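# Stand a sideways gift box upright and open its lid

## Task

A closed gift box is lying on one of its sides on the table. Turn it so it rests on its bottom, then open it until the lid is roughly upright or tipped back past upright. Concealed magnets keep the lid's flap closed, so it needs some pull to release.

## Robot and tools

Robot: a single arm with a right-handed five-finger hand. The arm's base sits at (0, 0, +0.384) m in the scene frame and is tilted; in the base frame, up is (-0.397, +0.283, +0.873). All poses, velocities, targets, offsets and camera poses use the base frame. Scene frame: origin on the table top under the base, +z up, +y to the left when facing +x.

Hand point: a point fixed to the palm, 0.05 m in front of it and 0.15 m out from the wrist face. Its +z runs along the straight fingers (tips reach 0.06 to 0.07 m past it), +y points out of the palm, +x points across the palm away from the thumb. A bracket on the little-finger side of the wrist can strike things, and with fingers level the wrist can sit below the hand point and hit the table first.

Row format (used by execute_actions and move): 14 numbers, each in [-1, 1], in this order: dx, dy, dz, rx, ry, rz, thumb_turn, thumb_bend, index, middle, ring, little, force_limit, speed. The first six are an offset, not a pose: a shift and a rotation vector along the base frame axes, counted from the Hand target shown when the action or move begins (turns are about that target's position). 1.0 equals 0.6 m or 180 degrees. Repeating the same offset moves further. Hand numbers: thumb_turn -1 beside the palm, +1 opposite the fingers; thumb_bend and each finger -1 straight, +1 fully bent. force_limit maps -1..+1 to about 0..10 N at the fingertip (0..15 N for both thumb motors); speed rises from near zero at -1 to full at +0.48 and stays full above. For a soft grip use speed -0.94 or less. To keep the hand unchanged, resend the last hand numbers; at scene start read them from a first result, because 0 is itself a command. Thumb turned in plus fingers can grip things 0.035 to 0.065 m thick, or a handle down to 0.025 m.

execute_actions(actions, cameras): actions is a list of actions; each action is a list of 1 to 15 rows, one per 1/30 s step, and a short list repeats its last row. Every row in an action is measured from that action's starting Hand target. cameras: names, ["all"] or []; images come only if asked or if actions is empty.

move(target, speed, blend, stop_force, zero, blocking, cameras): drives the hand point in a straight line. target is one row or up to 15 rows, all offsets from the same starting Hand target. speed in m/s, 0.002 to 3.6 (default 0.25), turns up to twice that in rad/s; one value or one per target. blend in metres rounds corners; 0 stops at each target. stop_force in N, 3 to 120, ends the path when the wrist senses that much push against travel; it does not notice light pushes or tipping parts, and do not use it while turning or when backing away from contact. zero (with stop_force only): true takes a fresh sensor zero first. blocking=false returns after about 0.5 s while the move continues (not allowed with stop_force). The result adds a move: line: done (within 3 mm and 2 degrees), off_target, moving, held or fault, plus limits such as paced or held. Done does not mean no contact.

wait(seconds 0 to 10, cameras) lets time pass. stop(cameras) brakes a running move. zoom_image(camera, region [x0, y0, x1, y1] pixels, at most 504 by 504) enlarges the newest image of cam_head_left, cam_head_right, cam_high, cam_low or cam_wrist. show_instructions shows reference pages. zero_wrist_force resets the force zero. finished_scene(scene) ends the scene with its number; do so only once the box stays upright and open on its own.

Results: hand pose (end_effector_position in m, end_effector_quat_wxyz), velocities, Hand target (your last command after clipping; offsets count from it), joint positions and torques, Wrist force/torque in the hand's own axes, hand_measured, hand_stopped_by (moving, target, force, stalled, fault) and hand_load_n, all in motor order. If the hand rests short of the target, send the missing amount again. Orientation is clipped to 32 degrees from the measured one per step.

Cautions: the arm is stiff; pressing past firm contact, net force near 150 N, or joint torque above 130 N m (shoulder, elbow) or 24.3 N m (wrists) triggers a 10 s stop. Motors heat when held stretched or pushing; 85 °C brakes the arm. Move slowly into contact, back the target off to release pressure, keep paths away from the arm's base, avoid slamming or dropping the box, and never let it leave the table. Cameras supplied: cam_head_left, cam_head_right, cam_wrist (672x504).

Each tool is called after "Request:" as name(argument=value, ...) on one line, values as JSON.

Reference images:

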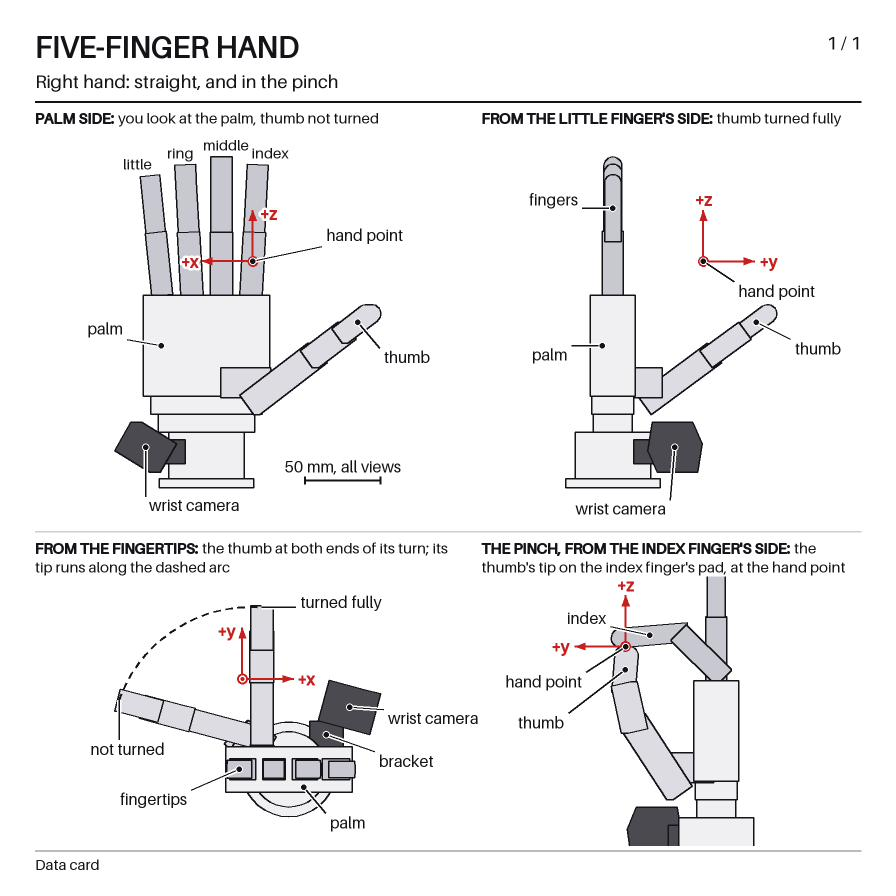

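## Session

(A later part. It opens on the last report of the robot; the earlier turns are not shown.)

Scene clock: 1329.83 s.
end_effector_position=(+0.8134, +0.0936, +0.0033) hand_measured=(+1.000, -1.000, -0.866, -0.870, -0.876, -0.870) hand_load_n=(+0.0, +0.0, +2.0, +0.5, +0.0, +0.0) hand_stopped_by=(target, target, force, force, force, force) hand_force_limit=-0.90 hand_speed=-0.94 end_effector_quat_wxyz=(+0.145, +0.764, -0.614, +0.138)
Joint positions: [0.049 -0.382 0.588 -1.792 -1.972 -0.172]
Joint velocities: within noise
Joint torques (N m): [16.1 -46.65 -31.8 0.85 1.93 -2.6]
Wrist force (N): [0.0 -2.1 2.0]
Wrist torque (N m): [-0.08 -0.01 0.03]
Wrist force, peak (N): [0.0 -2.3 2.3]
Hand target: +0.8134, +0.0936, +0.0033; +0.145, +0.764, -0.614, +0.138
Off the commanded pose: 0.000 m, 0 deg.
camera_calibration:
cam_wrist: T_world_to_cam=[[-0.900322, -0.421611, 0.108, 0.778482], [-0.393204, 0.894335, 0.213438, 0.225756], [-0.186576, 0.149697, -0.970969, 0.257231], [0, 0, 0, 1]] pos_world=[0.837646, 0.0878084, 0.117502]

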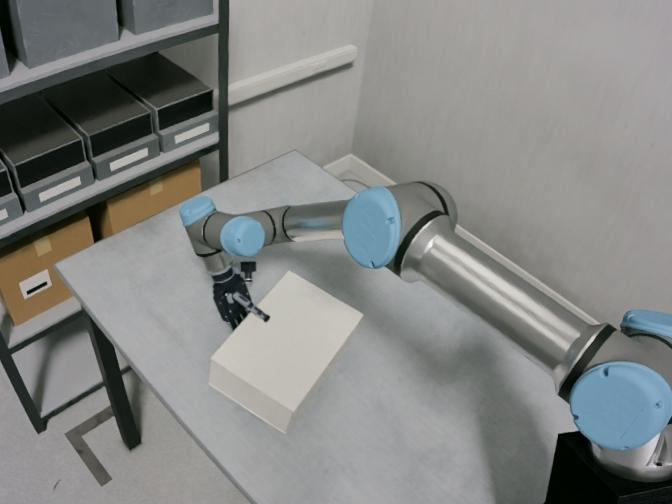

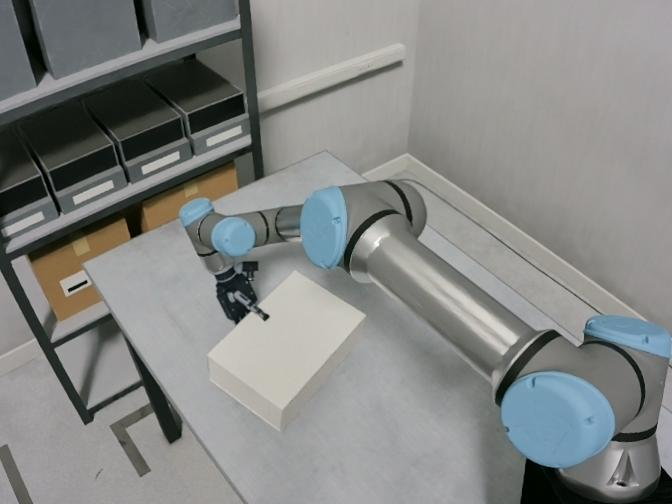

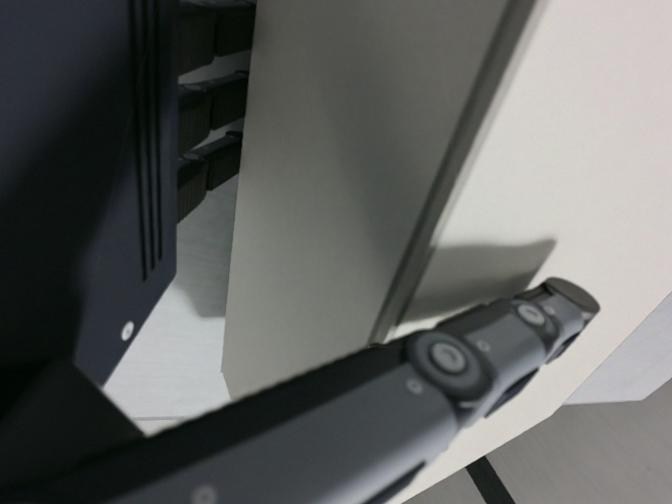

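Request:
move(target=[0.00265, -0.00189, -0.00582, 0, 0, 0, 1, -1, -0.6, -0.6, -0.6, -0.6, -0.9, -0.94], speed=0.01, stop_force=6, zero=true)

Request:
execute_actions(actions=[[[0,0,0,0,0,0,-1,-1,-0.6,-0.6,-0.6,-0.6,-0.9,-0.6]],[[0,0,0,0,0,0,-1,-1,-0.6,-0.6,-0.6,-0.6,-0.9,-0.6]],[[0,0,0,0,0,0,-1,-1,-0.6,-0.6,-0.6,-0.6,-0.9,-0.6]],[[0,0,0,0,0,0,-1,-1,-0.6,-0.6,-0.6,-0.6,-0.9,-0.6]]], cameras=["cam_head_left", "cam_head_right", "cam_wrist"])

Scene clock: 1342.47 s.
end_effector_position=(+0.8150, +0.0925, -0.0002) hand_measured=(+1.000, -1.000, -0.866, -0.870, -0.876, -0.870) hand_load_n=(+0.0, +0.0, +2.0, +0.5, +0.0, +0.0) hand_stopped_by=(target, target, force, force, force, force) hand_force_limit=-0.90 hand_speed=-0.94 end_effector_quat_wxyz=(+0.145, +0.764, -0.614, +0.138)
Joint positions: [0.047 -0.373 0.579 -1.792 -1.972 -0.173]
Joint torques (N m): [16.35 -47.01 -32.12 -1.65 1.97 -2.53]
Wrist force (N): [-0.3 -2.3 2.1]
Wrist torque (N m): [-0.10 0.01 0.01]
Wrist force, peak (N): [-0.1 -2.3 2.4]
Hand target: +0.8150, +0.0925, -0.0002; +0.145, +0.764, -0.614, +0.138
Off the commanded pose: 0.000 m, 0 deg.
move: done

Scene clock: 1345.33 s.
end_effector_position=(+0.8150, +0.0925, -0.0002) hand_measured=(-1.000, -1.000, -0.866, -0.870, -0.876, -0.870) hand_load_n=(+0.0, +0.0, +0.0, +0.0, -0.5, +0.0) hand_stopped_by=(target, target, force, force, force, force) hand_force_limit=-0.90 hand_speed=-0.60 end_effector_quat_wxyz=(+0.145, +0.764, -0.614, +0.138)
Joint positions: [0.047 -0.373 0.579 -1.792 -1.972 -0.173]
Joint torques (N m): [19.82 -48.62 -29.36 -1.12 1.65 -0.03]
Wrist force (N): [0.0 0.3 0.6]
Wrist torque (N m): [0.00 -0.01 0.07]
Wrist force, peak (N): [0.4 -1.6 3.1]
Hand target: +0.8150, +0.0925, -0.0002; +0.145, +0.764, -0.614, +0.138
Off the commanded pose: 0.000 m, 0 deg.
camera_calibration:
cam_wrist: T_world_to_cam=[[-0.900318, -0.421621, 0.107998, 0.779823], [-0.393214, 0.89433, 0.213439, 0.228104], [-0.186576, 0.149697, -0.970969, 0.254393], [0, 0, 0, 1]] pos_world=[0.839245, 0.0867084, 0.114102]

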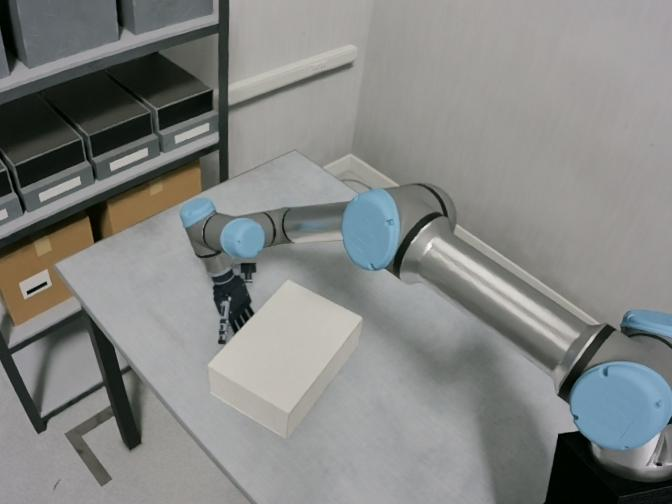

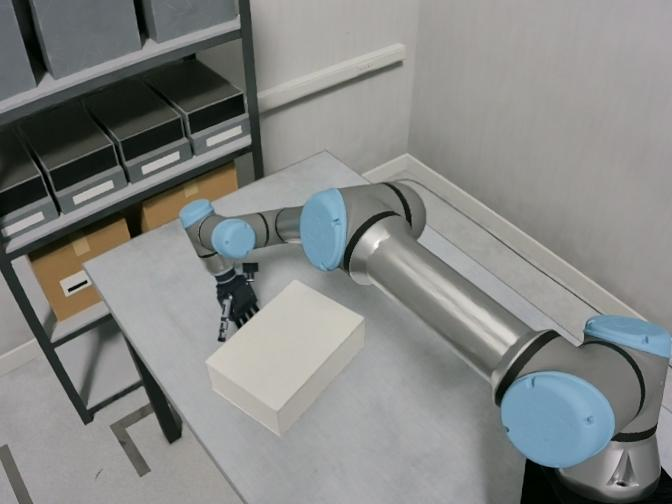

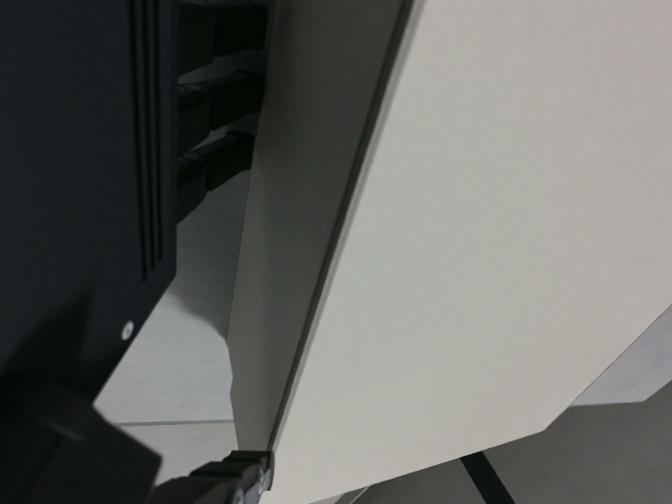

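Request:
move(target=[[0.0223, 0.0084, 0.0074, 0, 0, 0, -1, -1, -0.6, -0.6, -0.6, -0.6, -0.9, -0.6], [0.0179, 0.0602, 0.130, 0, 0, 0, -1, -1, -0.6, -0.6, -0.6, -0.6, -0.9, -0.6], [-0.065, 0.120, 0.330, 0, 0, 0, -1, -1, -0.6, -0.6, -0.6, -0.6, -0.9, -0.6]], speed=[0.015, 0.04, 0.12], blend=[0.004, 0.02, 0], cameras=["cam_head_left", "cam_head_right", "cam_wrist"])

Scene clock: 1367.37 s.
end_effector_position=(+0.7761, +0.1644, +0.1976) hand_measured=(-1.000, -1.000, -0.866, -0.870, -0.876, -0.870) hand_load_n=(+0.0, +0.0, +0.0, +0.0, +0.0, +0.0) hand_stopped_by=(target, target, force, force, force, force) hand_force_limit=-0.90 hand_speed=-0.60 end_effector_quat_wxyz=(+0.145, +0.764, -0.614, +0.138)
Joint positions: [0.134 -0.496 0.307 -1.36 -1.972 -0.079]
Joint torques (N m): [29.45 -72.78 -35.44 0.45 2.34 2.16]
Wrist force (N): [0.1 0.2 0.8]
Wrist torque (N m): [-0.04 -0.02 -0.01]
Wrist force, peak (N): [0.0 -0.3 1.1]
Hand target: +0.7760, +0.1645, +0.1978; +0.145, +0.764, -0.614, +0.138
Off the commanded pose: 0.000 m, 0 deg.
move: done
camera_calibration:
cam_wrist: T_world_to_cam=[[-0.900322, -0.421611, 0.108, 0.753765], [-0.393204, 0.894335, 0.213438, 0.1063], [-0.186576, 0.149697, -0.970969, 0.428332], [0, 0, 0, 1]] pos_world=[0.800346, 0.158608, 0.311802]

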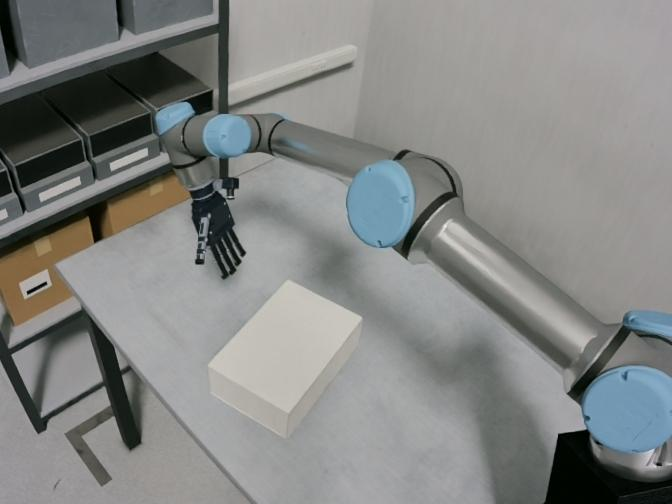

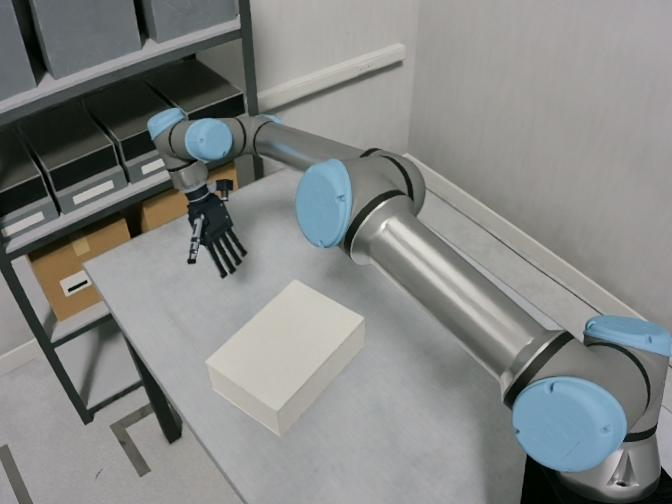

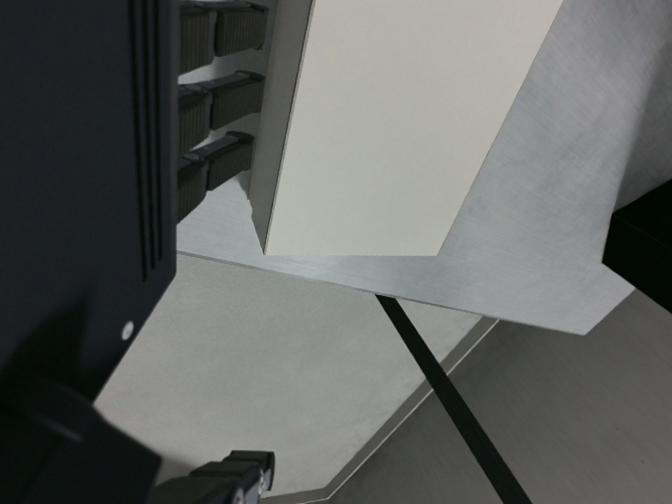

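Request:
zoom_image(camera="cam_head_left", region=[190, 270, 390, 450])

Request:
zoom_image(camera="cam_head_right", region=[190, 270, 390, 450])

Scaled by 2.520 from the camera's 672x504 image, which has a finer 960x720 frame.

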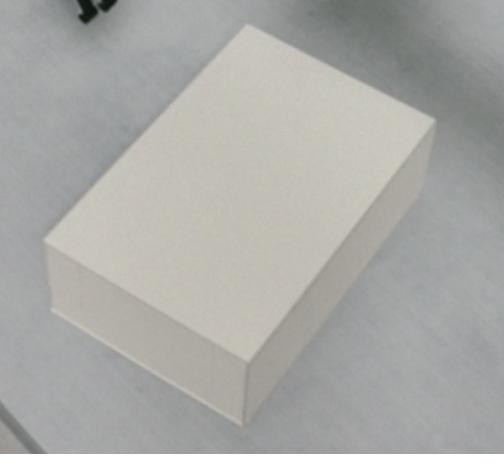

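Scaled by 2.520 from the camera's 672x504 image, which has a finer 960x720 frame.

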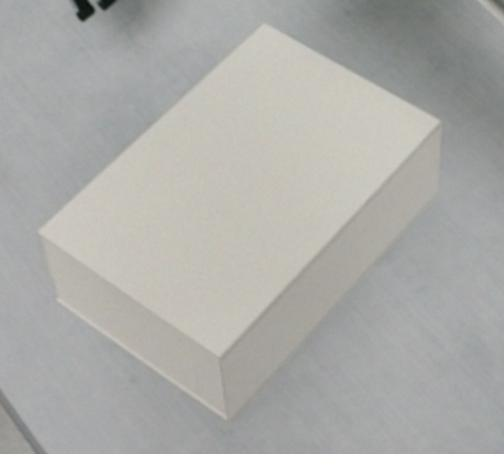

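Request:
move(target=[-0.21663, 0.18388, -0.2447, -0.07874, 0.09877, 0.488, 1, -1, -1, -1, -1, -0.6, -0.4, -0.4], speed=0.15, cameras=["cam_head_left", "cam_head_right", "cam_wrist"])

Scene clock: 1510.43 s.
end_effector_position=(+0.6460, +0.2748, +0.0510) hand_measured=(+1.000, -1.000, -1.000, -1.000, -1.000, -0.870) hand_load_n=(+0.0, +0.0, +0.0, +0.0, +0.0, +0.0) hand_stopped_by=(target, target, target, target, target, force) hand_force_limit=-0.40 hand_speed=-0.40 end_effector_quat_wxyz=(+0.177, +0.963, +0.130, +0.158)
Joint positions: [0.434 -0.829 1.484 -2.438 -2.004 -1.452]
Joint torques (N m): [28.22 -57.8 -1.6 -3.52 2.24 -2.66]
Wrist force (N): [0.1 0.6 0.0]
Wrist torque (N m): [0.14 -0.02 0.03]
Wrist force, peak (N): [0.7 0.8 0.5]
Hand target: +0.6460, +0.2748, +0.0510; +0.177, +0.963, +0.131, +0.158
Off the commanded pose: 0.000 m, 0 deg.
move: done
camera_calibration:
cam_wrist: T_world_to_cam=[[0.414731, -0.817186, 0.400258, -0.0567483], [-0.889131, -0.270393, 0.369234, 0.620216], [-0.193506, -0.509014, -0.838725, 0.424046], [0, 0, 0, 1]] pos_world=[0.657044, 0.337173, 0.149367]

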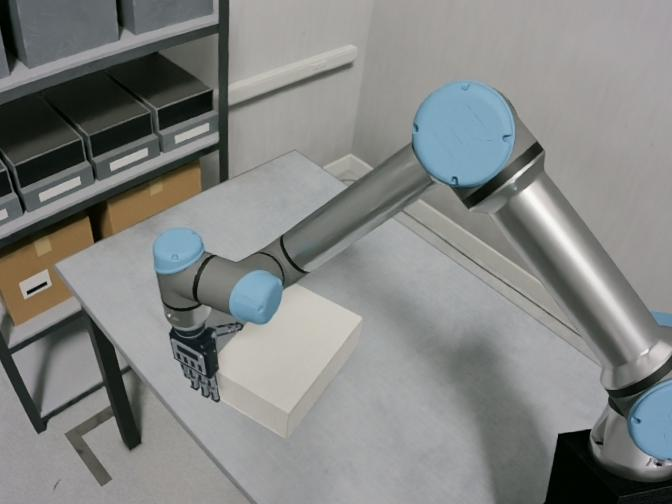

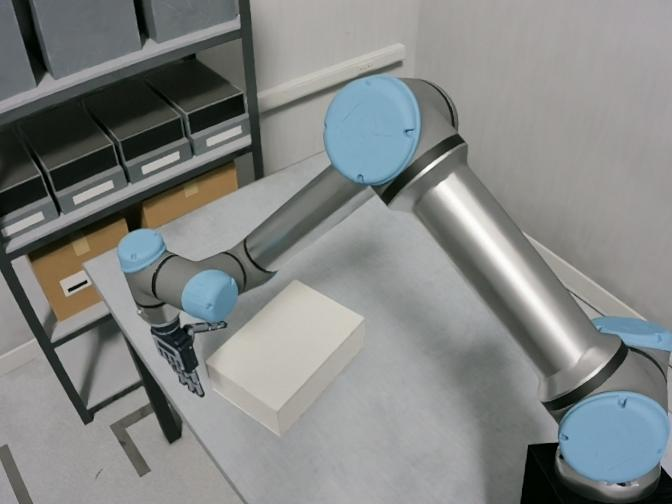

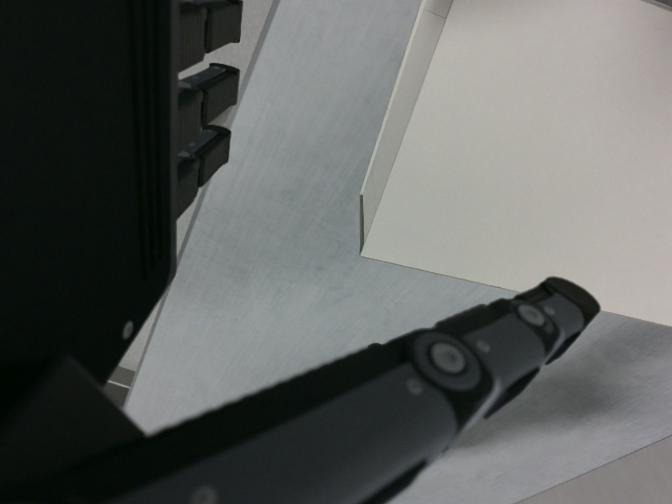

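Request:
zoom_image(camera="cam_wrist", region=[300, 0, 500, 270])

Scaled by 1.867 from the camera's 672x504 image, which has a finer 960x720 frame.

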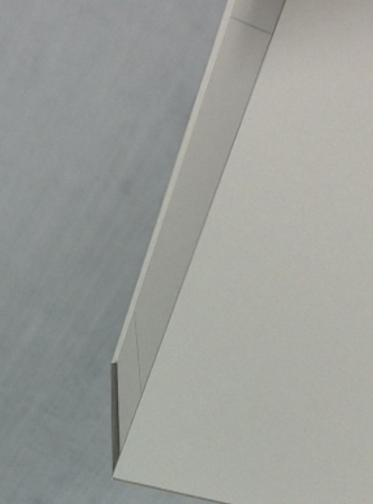

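Request:
zoom_image(camera="cam_head_left", region=[150, 290, 270, 420])

Request:
zoom_image(camera="cam_head_right", region=[130, 290, 250, 420])

Scaled by 3.877 from the camera's 672x504 image, which has a finer 960x720 frame.

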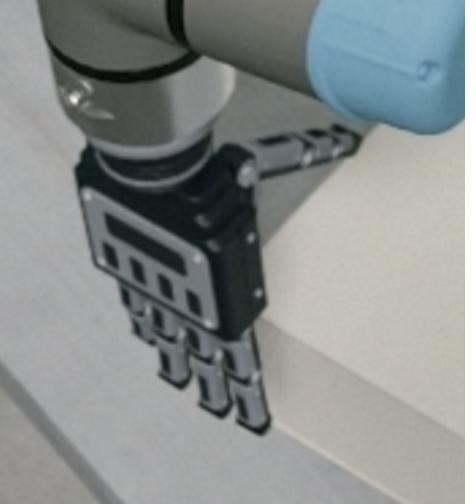

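Scaled by 3.877 from the camera's 672x504 image, which has a finer 960x720 frame.

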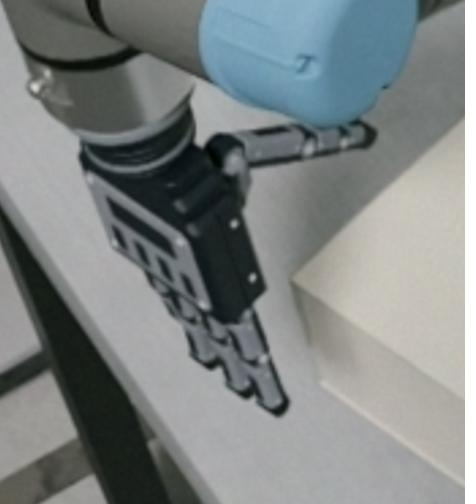

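Request:
move(target=[[0.10587, -0.07565, -0.2328, 0, 0, 0, 1, -1, -1, -1, -1, -0.59, -0.4, -0.4], [0.11725, -0.12834, -0.2105, 0, 0, 0, 1, -1, -1, -1, -1, -0.59, -0.4, -0.4]], speed=[0.08, 0.03], cameras=["cam_head_left", "cam_head_right", "cam_wrist"])

Scene clock: 1594.57 s.
end_effector_position=(+0.7163, +0.1981, -0.0754) hand_measured=(+1.000, -1.000, -1.000, -1.000, -1.000, -0.590) hand_load_n=(+0.0, +0.0, +0.0, +0.0, +0.0, -0.5) hand_stopped_by=(target, target, target, target, target, target) hand_force_limit=-0.40 hand_speed=-0.40 end_effector_quat_wxyz=(+0.177, +0.963, +0.131, +0.158)
Joint positions: [0.297 -0.579 1.412 -2.676 -1.971 -1.599]
Joint torques (N m): [16.12 -59.79 3.77 -3.67 2.12 -2.81]
Wrist force (N): [0.3 0.5 0.4]
Wrist torque (N m): [0.12 -0.08 0.08]
Wrist force, peak (N): [0.4 0.9 0.3]
Hand target: +0.7164, +0.1978, -0.0753; +0.177, +0.963, +0.131, +0.158
Off the commanded pose: 0.000 m, 0 deg.
move: done
camera_calibration:
cam_wrist: T_world_to_cam=[[0.415017, -0.817023, 0.400292, -0.0982419], [-0.889041, -0.270702, 0.369224, 0.70859], [-0.193305, -0.50911, -0.838713, 0.292317], [0, 0, 0, 1]] pos_world=[0.727244, 0.260372, 0.0228671]

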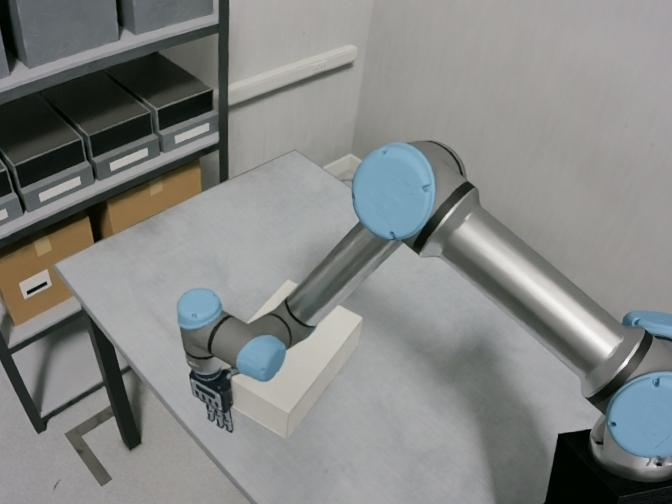

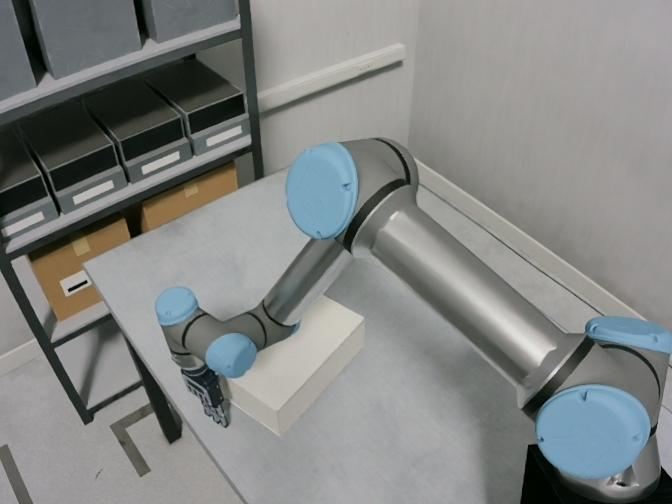

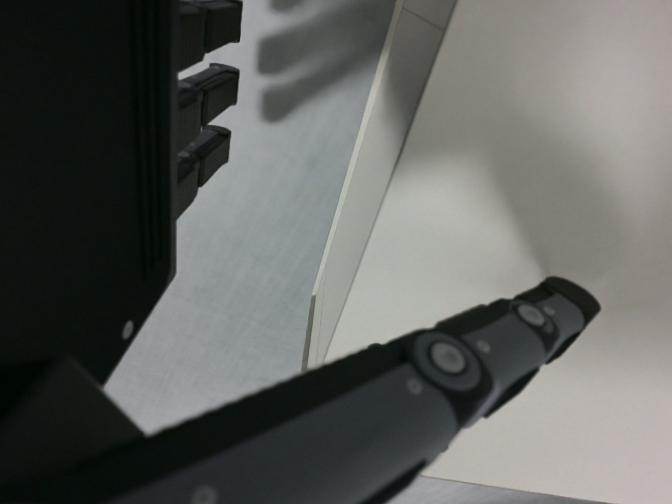

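Request:
move(target=[0.01464, -0.06774, 0.02867, 0, 0, 0, 1, -1, -1, -1, -1, -0.59, -0.4, -0.4], speed=0.006, stop_force=3, cameras=["cam_head_right", "cam_wrist"])

Scene clock: 1608.93 s.
end_effector_position=(+0.7251, +0.1572, -0.0581) hand_measured=(+1.000, -1.000, -1.000, -1.000, -1.000, -0.590) hand_load_n=(+0.0, +0.0, +0.0, +0.0, +0.0, +2.0) hand_stopped_by=(target, target, target, target, target, target) hand_force_limit=-0.40 hand_speed=-0.40 end_effector_quat_wxyz=(+0.177, +0.963, +0.131, +0.158)
Joint positions: [0.238 -0.621 1.452 -2.698 -1.954 -1.66]
Joint torques (N m): [14.57 -59.09 3.42 -3.61 1.79 -2.49]
Wrist force (N): [0.9 -1.4 -0.1]
Wrist torque (N m): [0.11 -0.04 -0.02]
Wrist force, peak (N): [1.2 -1.6 -0.5]
Hand target: +0.7251, +0.1572, -0.0581; +0.177, +0.963, +0.131, +0.158
Off the commanded pose: 0.000 m, 0 deg.
move: done
camera_calibration:
cam_wrist: T_world_to_cam=[[0.415089, -0.817001, 0.400263, -0.142252], [-0.889007, -0.270768, 0.369257, 0.699058], [-0.193305, -0.509111, -0.838713, 0.287776], [0, 0, 0, 1]] pos_world=[0.736144, 0.219572, 0.0401673]
Images, in order (width x height): cam_head_right 672x504, cam_wrist 672x504.

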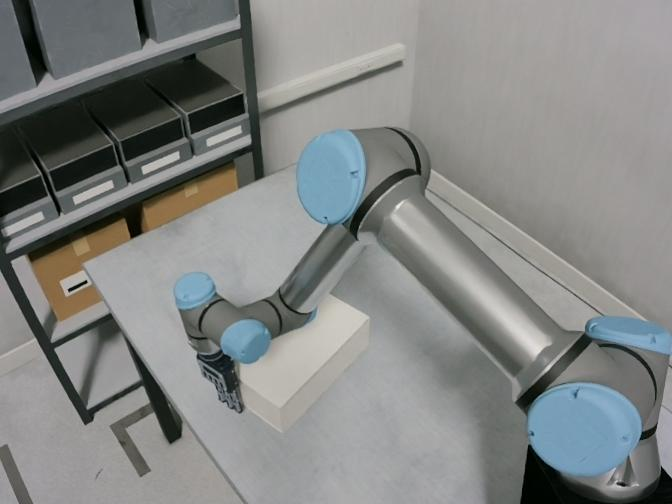

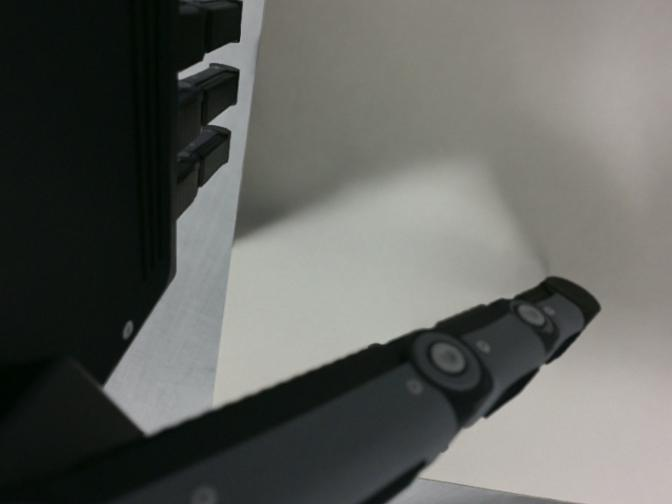

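Request:
execute_actions(actions=[], cameras=["cam_head_left", "cam_head_right"])

Request:
zoom_image(camera="cam_head_left", region=[190, 270, 390, 450])

Request:
zoom_image(camera="cam_head_right", region=[190, 270, 390, 450])

Scene clock: 1615.23 s.
end_effector_position=(+0.7251, +0.1572, -0.0581) hand_measured=(+1.000, -1.000, -1.000, -1.000, -1.000, -0.590) hand_load_n=(+0.0, +0.0, +0.0, +0.0, +0.0, +1.5) hand_stopped_by=(target, target, target, target, target, target) hand_force_limit=-0.40 hand_speed=-0.40 end_effector_quat_wxyz=(+0.177, +0.963, +0.131, +0.158)
Joint positions: [0.238 -0.621 1.452 -2.698 -1.954 -1.66]
Joint velocities: within noise
Joint torques (N m): [13.79 -59.2 3.69 -3.62 1.66 -2.56]
Wrist force (N): [0.9 -1.5 -0.4]
Wrist torque (N m): [0.11 -0.02 -0.03]
Wrist force, peak (N): [1.0 -1.7 -0.4]
Hand target: +0.7251, +0.1572, -0.0581; +0.177, +0.963, +0.131, +0.158
Off the commanded pose: 0.000 m, 0 deg.
Images, in order (width x height): cam_head_left 672x504, cam_head_right 672x504.

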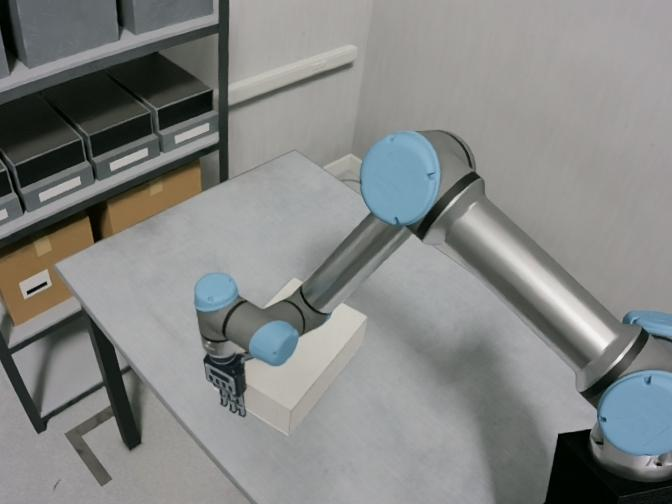

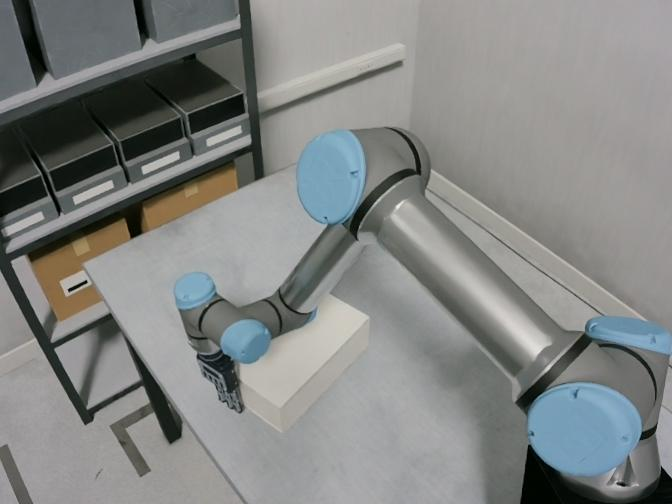

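Scaled by 2.520 from the camera's 672x504 image, which has a finer 960x720 frame.

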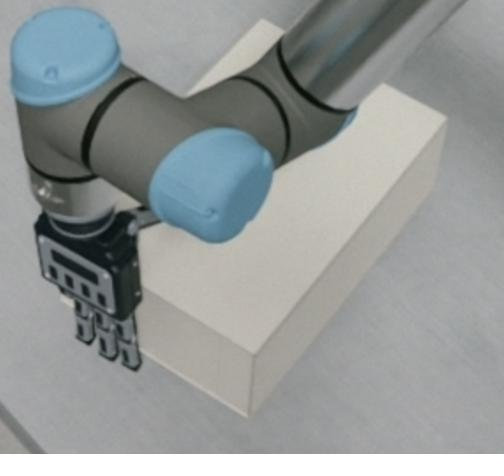

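Scaled by 2.520 from the camera's 672x504 image, which has a finer 960x720 frame.

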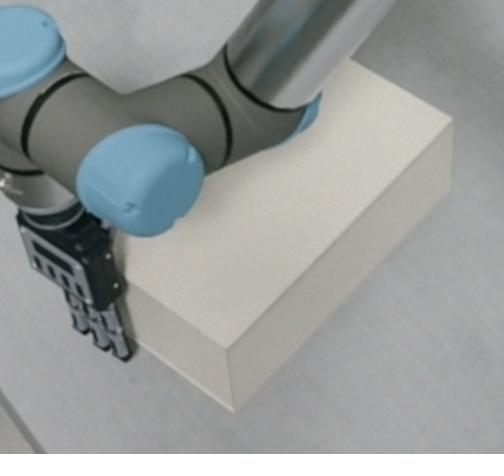

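Request:
move(target=[-0.00068, 0.00365, -0.00149, 0.00353, -0.00252, -0.00776, 1, -1, -1, -1, -1, -0.59, -0.4, -0.4], speed=0.005)

Scene clock: 1663.10 s.
end_effector_position=(+0.7247, +0.1593, -0.0590) hand_measured=(+1.000, -1.000, -1.000, -1.000, -1.000, -0.590) hand_load_n=(+0.0, +0.0, +0.0, +0.0, +0.0, +0.5) hand_stopped_by=(target, target, target, target, target, target) hand_force_limit=-0.40 hand_speed=-0.40 end_effector_quat_wxyz=(+0.174, +0.964, +0.117, +0.160)
Joint positions: [0.24 -0.618 1.445 -2.693 -1.953 -1.63]
Joint torques (N m): [27.36 -35.72 -23.74 -0.14 2.16 2.28]
Wrist force (N): [0.4 0.5 0.5]
Wrist torque (N m): [0.08 -0.10 -0.01]
Wrist force, peak (N): [1.2 -1.6 -0.3]
Hand target: +0.7247, +0.1594, -0.0590; +0.174, +0.964, +0.117, +0.160
Off the commanded pose: 0.000 m, 0 deg.
move: done

Request:
move(target=[0.00028, -0.00152, 0.00062, 0, 0, 0, 1, -1, -1, -1, -1, -0.59, -0.4, -0.4], speed=0.005)

Scene clock: 1668.07 s.
end_effector_position=(+0.7249, +0.1585, -0.0587) hand_measured=(+1.000, -1.000, -1.000, -1.000, -1.000, -0.590) hand_load_n=(+0.0, +0.0, +0.0, +0.0, +0.0, +2.0) hand_stopped_by=(target, target, target, target, target, target) hand_force_limit=-0.40 hand_speed=-0.40 end_effector_quat_wxyz=(+0.174, +0.964, +0.117, +0.160)
Joint positions: [0.239 -0.619 1.446 -2.693 -1.953 -1.631]
Joint torques (N m): [14.28 -58.23 2.75 -3.66 1.64 -2.31]
Wrist force (N): [1.2 -1.8 -0.2]
Wrist torque (N m): [0.11 -0.08 -0.04]
Wrist force, peak (N): [1.2 -1.8 -0.2]
Hand target: +0.7249, +0.1585, -0.0587; +0.174, +0.964, +0.117, +0.160
Off the commanded pose: 0.000 m, 0 deg.
move: done

Request:
move(target=[[-0.00017, 0.00091, -0.00037, 0, 0, 0, 1, -1, -1, -1, -1, -0.59, -0.4, -0.4], [0.02238, 0.00833, 0.00748, 0, 0, 0, 1, -1, -1, -1, -1, -0.59, -0.4, -0.4]], speed=[0.005, 0.006])

Scene clock: 1678.63 s.
end_effector_position=(+0.7382, +0.1634, -0.0542) hand_measured=(+1.000, -1.000, -1.000, -1.000, -1.000, -0.590) hand_load_n=(+0.0, +0.0, +0.0, +0.0, +0.0, +0.5) hand_stopped_by=(target, target, target, target, target, target) hand_force_limit=-0.40 hand_speed=-0.40 end_effector_quat_wxyz=(+0.174, +0.964, +0.117, +0.160)
Joint positions: [0.241 -0.603 1.393 -2.655 -1.954 -1.629]
Joint torques (N m): [28.39 -35.8 -23.61 0.09 -2.43 2.21]
Wrist force (N): [0.6 0.5 0.5]
Wrist torque (N m): [0.09 -0.12 0.01]
Wrist force, peak (N): [1.2 -1.7 -0.4]
Hand target: +0.7383, +0.1635, -0.0542; +0.174, +0.964, +0.117, +0.160
Off the commanded pose: 0.000 m, 0 deg.
move: done

Request:
move(target=[0.00451, 0.00148, 0.00157, 0, 0, 0, 1, -1, -1, -1, -1, -0.59, -0.4, -0.4], speed=0.005)

Request:
move(target=[0.00301, 0.00099, 0.00105, 0, 0, 0, 1, -1, -1, -1, -1, -0.59, -0.4, -0.4], speed=0.005, cameras=["cam_head_left", "cam_wrist"])

Scene clock: 1683.50 s.
end_effector_position=(+0.7409, +0.1643, -0.0533) hand_measured=(+1.000, -1.000, -1.000, -1.000, -1.000, -0.590) hand_load_n=(+0.0, +0.0, +0.0, +0.5, +0.0, +0.0) hand_stopped_by=(target, target, target, target, target, target) hand_force_limit=-0.40 hand_speed=-0.40 end_effector_quat_wxyz=(+0.174, +0.964, +0.117, +0.160)
Joint positions: [0.241 -0.6 1.382 -2.647 -1.954 -1.629]
Joint torques (N m): [27.85 -36.27 -24.86 -0.22 -2.57 2.21]
Wrist force (N): [0.4 0.4 0.3]
Wrist torque (N m): [0.08 -0.09 -0.01]
Wrist force, peak (N): [0.5 0.8 0.6]
Hand target: +0.7410, +0.1643, -0.0532; +0.174, +0.964, +0.117, +0.160
Off the commanded pose: 0.000 m, 0 deg.
move: done

Scene clock: 1684.23 s.
end_effector_position=(+0.7427, +0.1649, -0.0526) hand_measured=(+1.000, -1.000, -1.000, -1.000, -1.000, -0.590) hand_load_n=(+0.0, +0.0, +0.0, +0.0, +0.0, +0.0) hand_stopped_by=(target, target, target, target, target, target) hand_force_limit=-0.40 hand_speed=-0.40 end_effector_quat_wxyz=(+0.174, +0.964, +0.117, +0.160)
Joint positions: [0.242 -0.598 1.375 -2.642 -1.954 -1.628]
Joint torques (N m): [27.71 -35.47 -24.77 -0.22 -2.46 2.44]
Wrist force (N): [0.2 0.6 0.5]
Wrist torque (N m): [0.11 -0.07 -0.01]
Wrist force, peak (N): [0.3 0.7 0.7]
Hand target: +0.7428, +0.1649, -0.0526; +0.174, +0.964, +0.117, +0.160
Off the commanded pose: 0.000 m, 0 deg.
move: done
camera_calibration:
cam_wrist: T_world_to_cam=[[0.391858, -0.831249, 0.394299, -0.126125], [-0.898272, -0.25303, 0.359282, 0.718159], [-0.198883, -0.494976, -0.845839, 0.301151], [0, 0, 0, 1]] pos_world=[0.754418, 0.225937, 0.0464345]
Images, in order (width x height): cam_head_left 672x504, cam_wrist 672x504.

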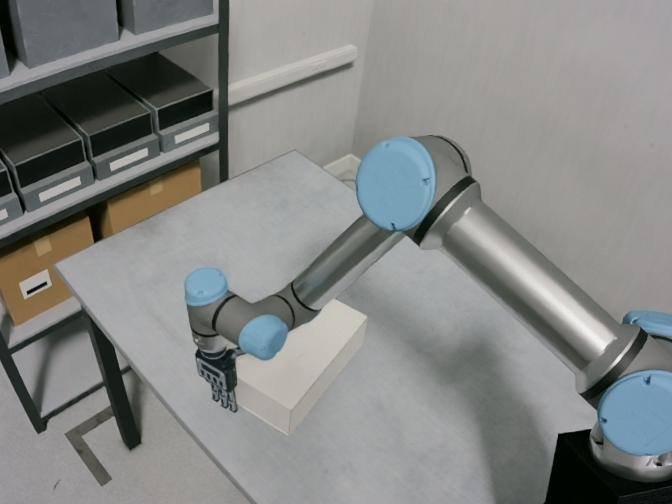

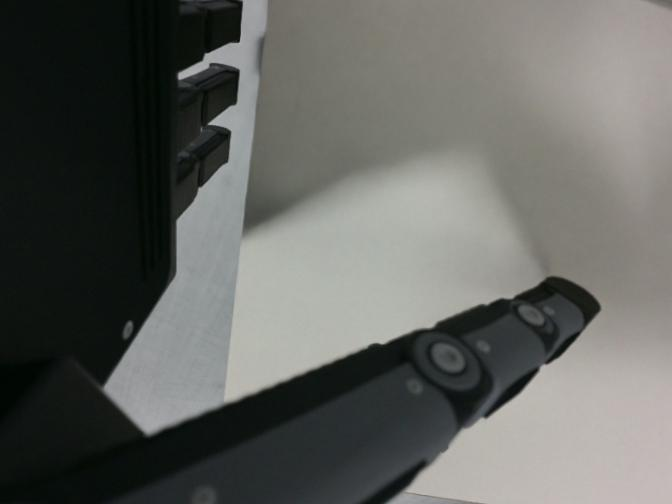

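Request:
move(target=[0.00301, 0.00099, 0.00105, 0, 0, 0, 1, -1, -1, -1, -1, -0.59, -0.4, -0.4], speed=0.005)

Request:
move(target=[0.00301, 0.00099, 0.00105, 0, 0, 0, 1, -1, -1, -1, -1, -0.59, -0.4, -0.4], speed=0.005)

Scene clock: 1690.07 s.
end_effector_position=(+0.7445, +0.1655, -0.0520) hand_measured=(+1.000, -1.000, -1.000, -1.000, -1.000, -0.590) hand_load_n=(+0.0, +0.0, +0.0, +0.0, +0.0, -0.5) hand_stopped_by=(target, target, target, target, target, target) hand_force_limit=-0.40 hand_speed=-0.40 end_effector_quat_wxyz=(+0.174, +0.964, +0.117, +0.160)
Joint positions: [0.242 -0.595 1.368 -2.637 -1.954 -1.628]
Joint torques (N m): [27.86 -35.95 -25.78 -0.32 -2.21 2.15]
Wrist force (N): [-0.4 1.0 0.4]
Wrist torque (N m): [0.10 -0.14 0.01]
Wrist force, peak (N): [-0.7 1.0 0.4]
Hand target: +0.7446, +0.1655, -0.0520; +0.174, +0.964, +0.117, +0.160
Off the commanded pose: 0.000 m, 0 deg.
move: done

Scene clock: 1690.80 s.
end_effector_position=(+0.7464, +0.1661, -0.0514) hand_measured=(+1.000, -1.000, -1.000, -1.000, -1.000, -0.590) hand_load_n=(+0.0, +0.0, +0.0, +0.0, +0.0, -1.0) hand_stopped_by=(target, target, target, target, target, target) hand_force_limit=-0.40 hand_speed=-0.40 end_effector_quat_wxyz=(+0.174, +0.964, +0.117, +0.160)
Joint positions: [0.242 -0.593 1.361 -2.632 -1.954 -1.628]
Joint torques (N m): [28.82 -37.43 -24.48 -0.32 -2.34 2.2]
Wrist force (N): [-0.6 1.3 0.2]
Wrist torque (N m): [0.14 -0.14 0.02]
Wrist force, peak (N): [-0.8 1.4 0.7]
Hand target: +0.7464, +0.1661, -0.0513; +0.174, +0.964, +0.117, +0.160
Off the commanded pose: 0.000 m, 0 deg.
move: done

Request:
move(target=[0.00023, -0.00122, 0.0005, 0, 0, 0, 1, -1, -1, -1, -1, -0.59, -0.4, -0.4], speed=0.005, cameras=["cam_head_left", "cam_head_right", "cam_wrist"])

Request:
zoom_image(camera="cam_wrist", region=[150, 0, 350, 200])

Request:
zoom_image(camera="cam_head_left", region=[170, 310, 300, 440])

Scene clock: 1722.63 s.
end_effector_position=(+0.7466, +0.1654, -0.0511) hand_measured=(+1.000, -1.000, -1.000, -1.000, -1.000, -0.590) hand_load_n=(+0.0, +0.0, +0.0, +0.0, +0.0, +1.0) hand_stopped_by=(target, target, target, target, target, target) hand_force_limit=-0.40 hand_speed=-0.40 end_effector_quat_wxyz=(+0.174, +0.964, +0.117, +0.160)
Joint positions: [0.241 -0.594 1.361 -2.632 -1.954 -1.629]
Joint torques (N m): [15.57 -60.39 1.32 -3.98 1.99 -2.6]
Wrist force (N): [0.3 -0.3 0.3]
Wrist torque (N m): [0.10 -0.13 0.00]
Wrist force, peak (N): [-0.6 1.6 0.8]
Hand target: +0.7466, +0.1654, -0.0510; +0.174, +0.964, +0.117, +0.160
Off the commanded pose: 0.000 m, 0 deg.
move: done
camera_calibration:
cam_wrist: T_world_to_cam=[[0.391858, -0.831249, 0.394299, -0.127829], [-0.898272, -0.25303, 0.359282, 0.721124], [-0.198883, -0.494976, -0.845839, 0.303507], [0, 0, 0, 1]] pos_world=[0.758218, 0.226437, 0.0480345]

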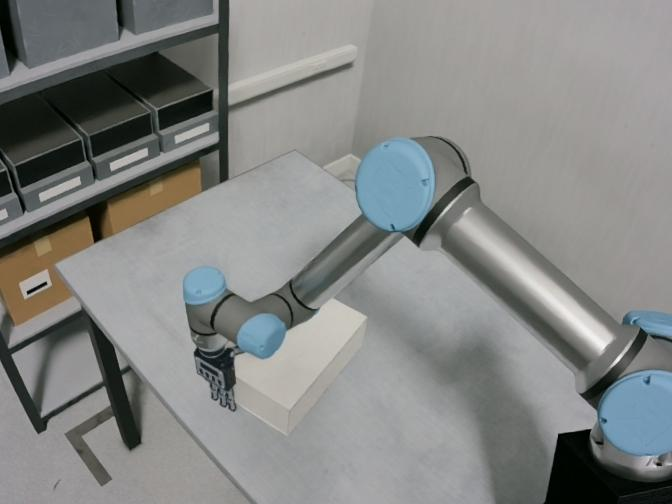

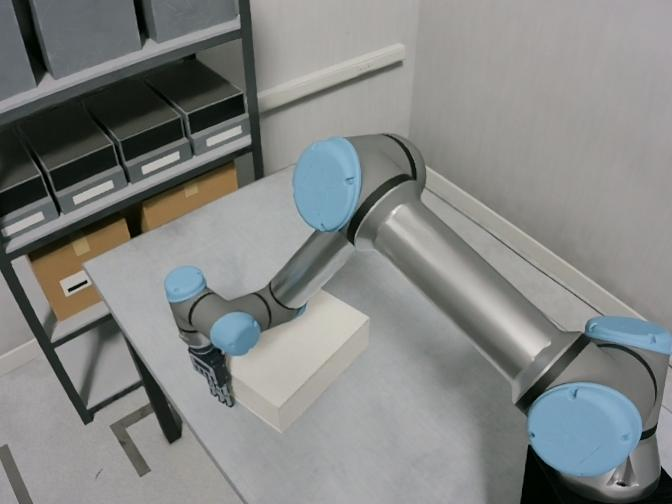

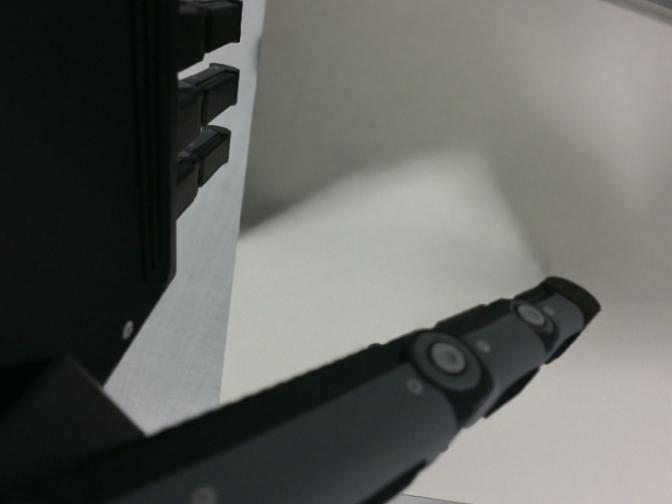

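Scaled by 2.520 from the camera's 672x504 image, which has a finer 960x720 frame.

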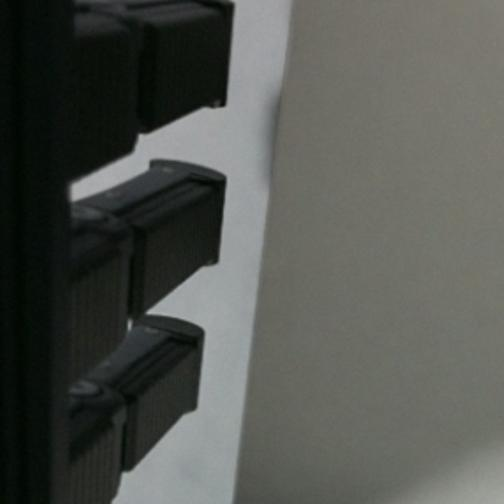

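Scaled by 3.877 from the camera's 672x504 image, which has a finer 960x720 frame.

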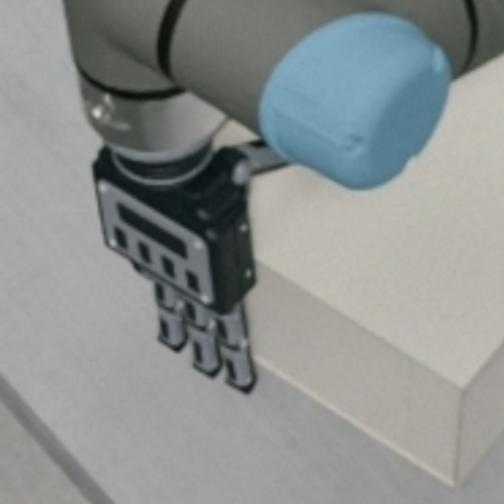

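Request:
move(target=[0.00225, 0.00074, 0.00079, 0, 0, 0, 1, -1, -1, -1, -1, -0.59, -0.4, -0.4], speed=0.005)

Scene clock: 1731.40 s.
end_effector_position=(+0.7479, +0.1658, -0.0506) hand_measured=(+1.000, -1.000, -1.000, -1.000, -1.000, -0.590) hand_load_n=(+0.0, +0.0, +0.0, +0.0, +0.0, -1.0) hand_stopped_by=(target, target, target, target, target, target) hand_force_limit=-0.40 hand_speed=-0.40 end_effector_quat_wxyz=(+0.174, +0.964, +0.117, +0.160)
Joint positions: [0.241 -0.592 1.356 -2.628 -1.954 -1.629]
Joint torques (N m): [28.19 -36.97 -25.29 -0.11 0.58 1.68]
Wrist force (N): [-0.5 1.1 0.6]
Wrist torque (N m): [0.10 -0.14 0.07]
Wrist force, peak (N): [-0.3 1.1 0.9]
Hand target: +0.7479, +0.1658, -0.0506; +0.174, +0.964, +0.117, +0.160
Off the commanded pose: 0.000 m, 0 deg.
move: done

Request:
execute_actions(actions=[], cameras=["cam_head_left", "cam_head_right"])

Request:
zoom_image(camera="cam_head_left", region=[230, 290, 380, 450])

Request:
zoom_image(camera="cam_head_right", region=[230, 290, 380, 450])

Scene clock: 1755.97 s.
end_effector_position=(+0.7479, +0.1658, -0.0506) hand_measured=(+1.000, -1.000, -1.000, -1.000, -1.000, -0.590) hand_load_n=(+0.0, +0.0, +0.0, +0.0, +0.0, -0.5) hand_stopped_by=(target, target, target, target, target, target) hand_force_limit=-0.40 hand_speed=-0.40 end_effector_quat_wxyz=(+0.174, +0.964, +0.117, +0.160)
Joint positions: [0.241 -0.592 1.355 -2.628 -1.954 -1.629]
Joint velocities: within noise
Joint torques (N m): [28.51 -37.01 -24.82 -0.37 -2.25 2.09]
Wrist force (N): [-0.5 1.1 0.8]
Wrist torque (N m): [0.07 -0.16 0.07]
Wrist force, peak (N): [-0.5 1.5 0.8]
Hand target: +0.7479, +0.1658, -0.0506; +0.174, +0.964, +0.117, +0.160
Off the commanded pose: 0.000 m, 0 deg.
Images, in order (width x height): cam_head_left 672x504, cam_head_right 672x504.

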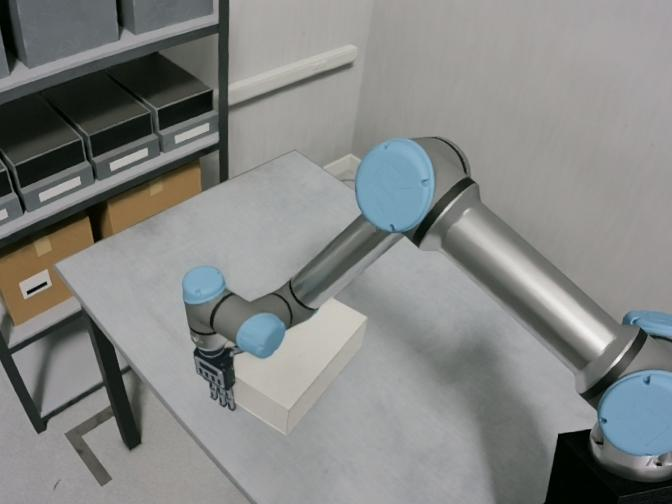

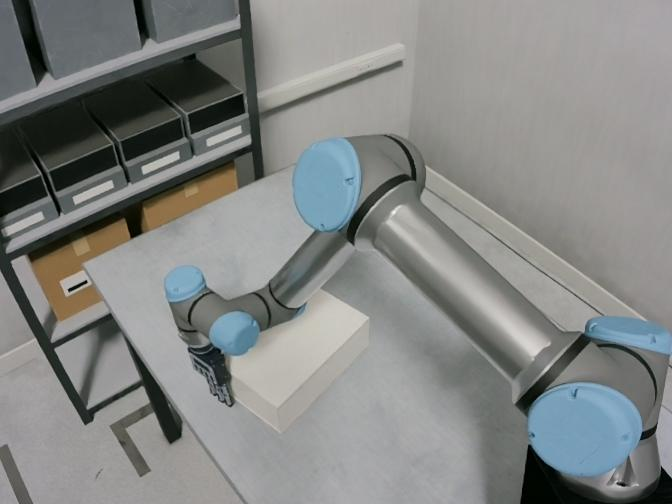

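Scaled by 3.150 from the camera's 672x504 image, which has a finer 960x720 frame.

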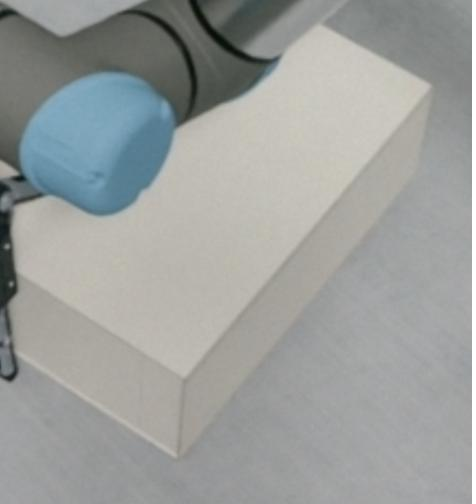

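Scaled by 3.150 from the camera's 672x504 image, which has a finer 960x720 frame.

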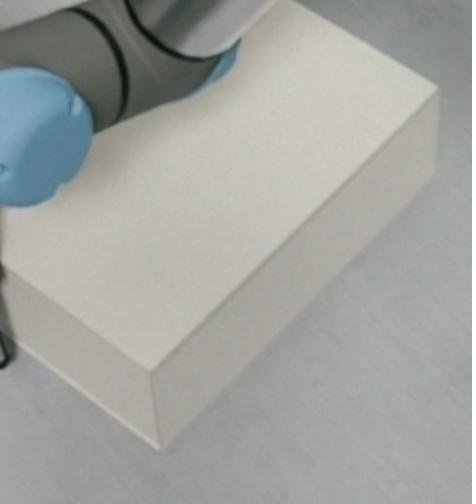

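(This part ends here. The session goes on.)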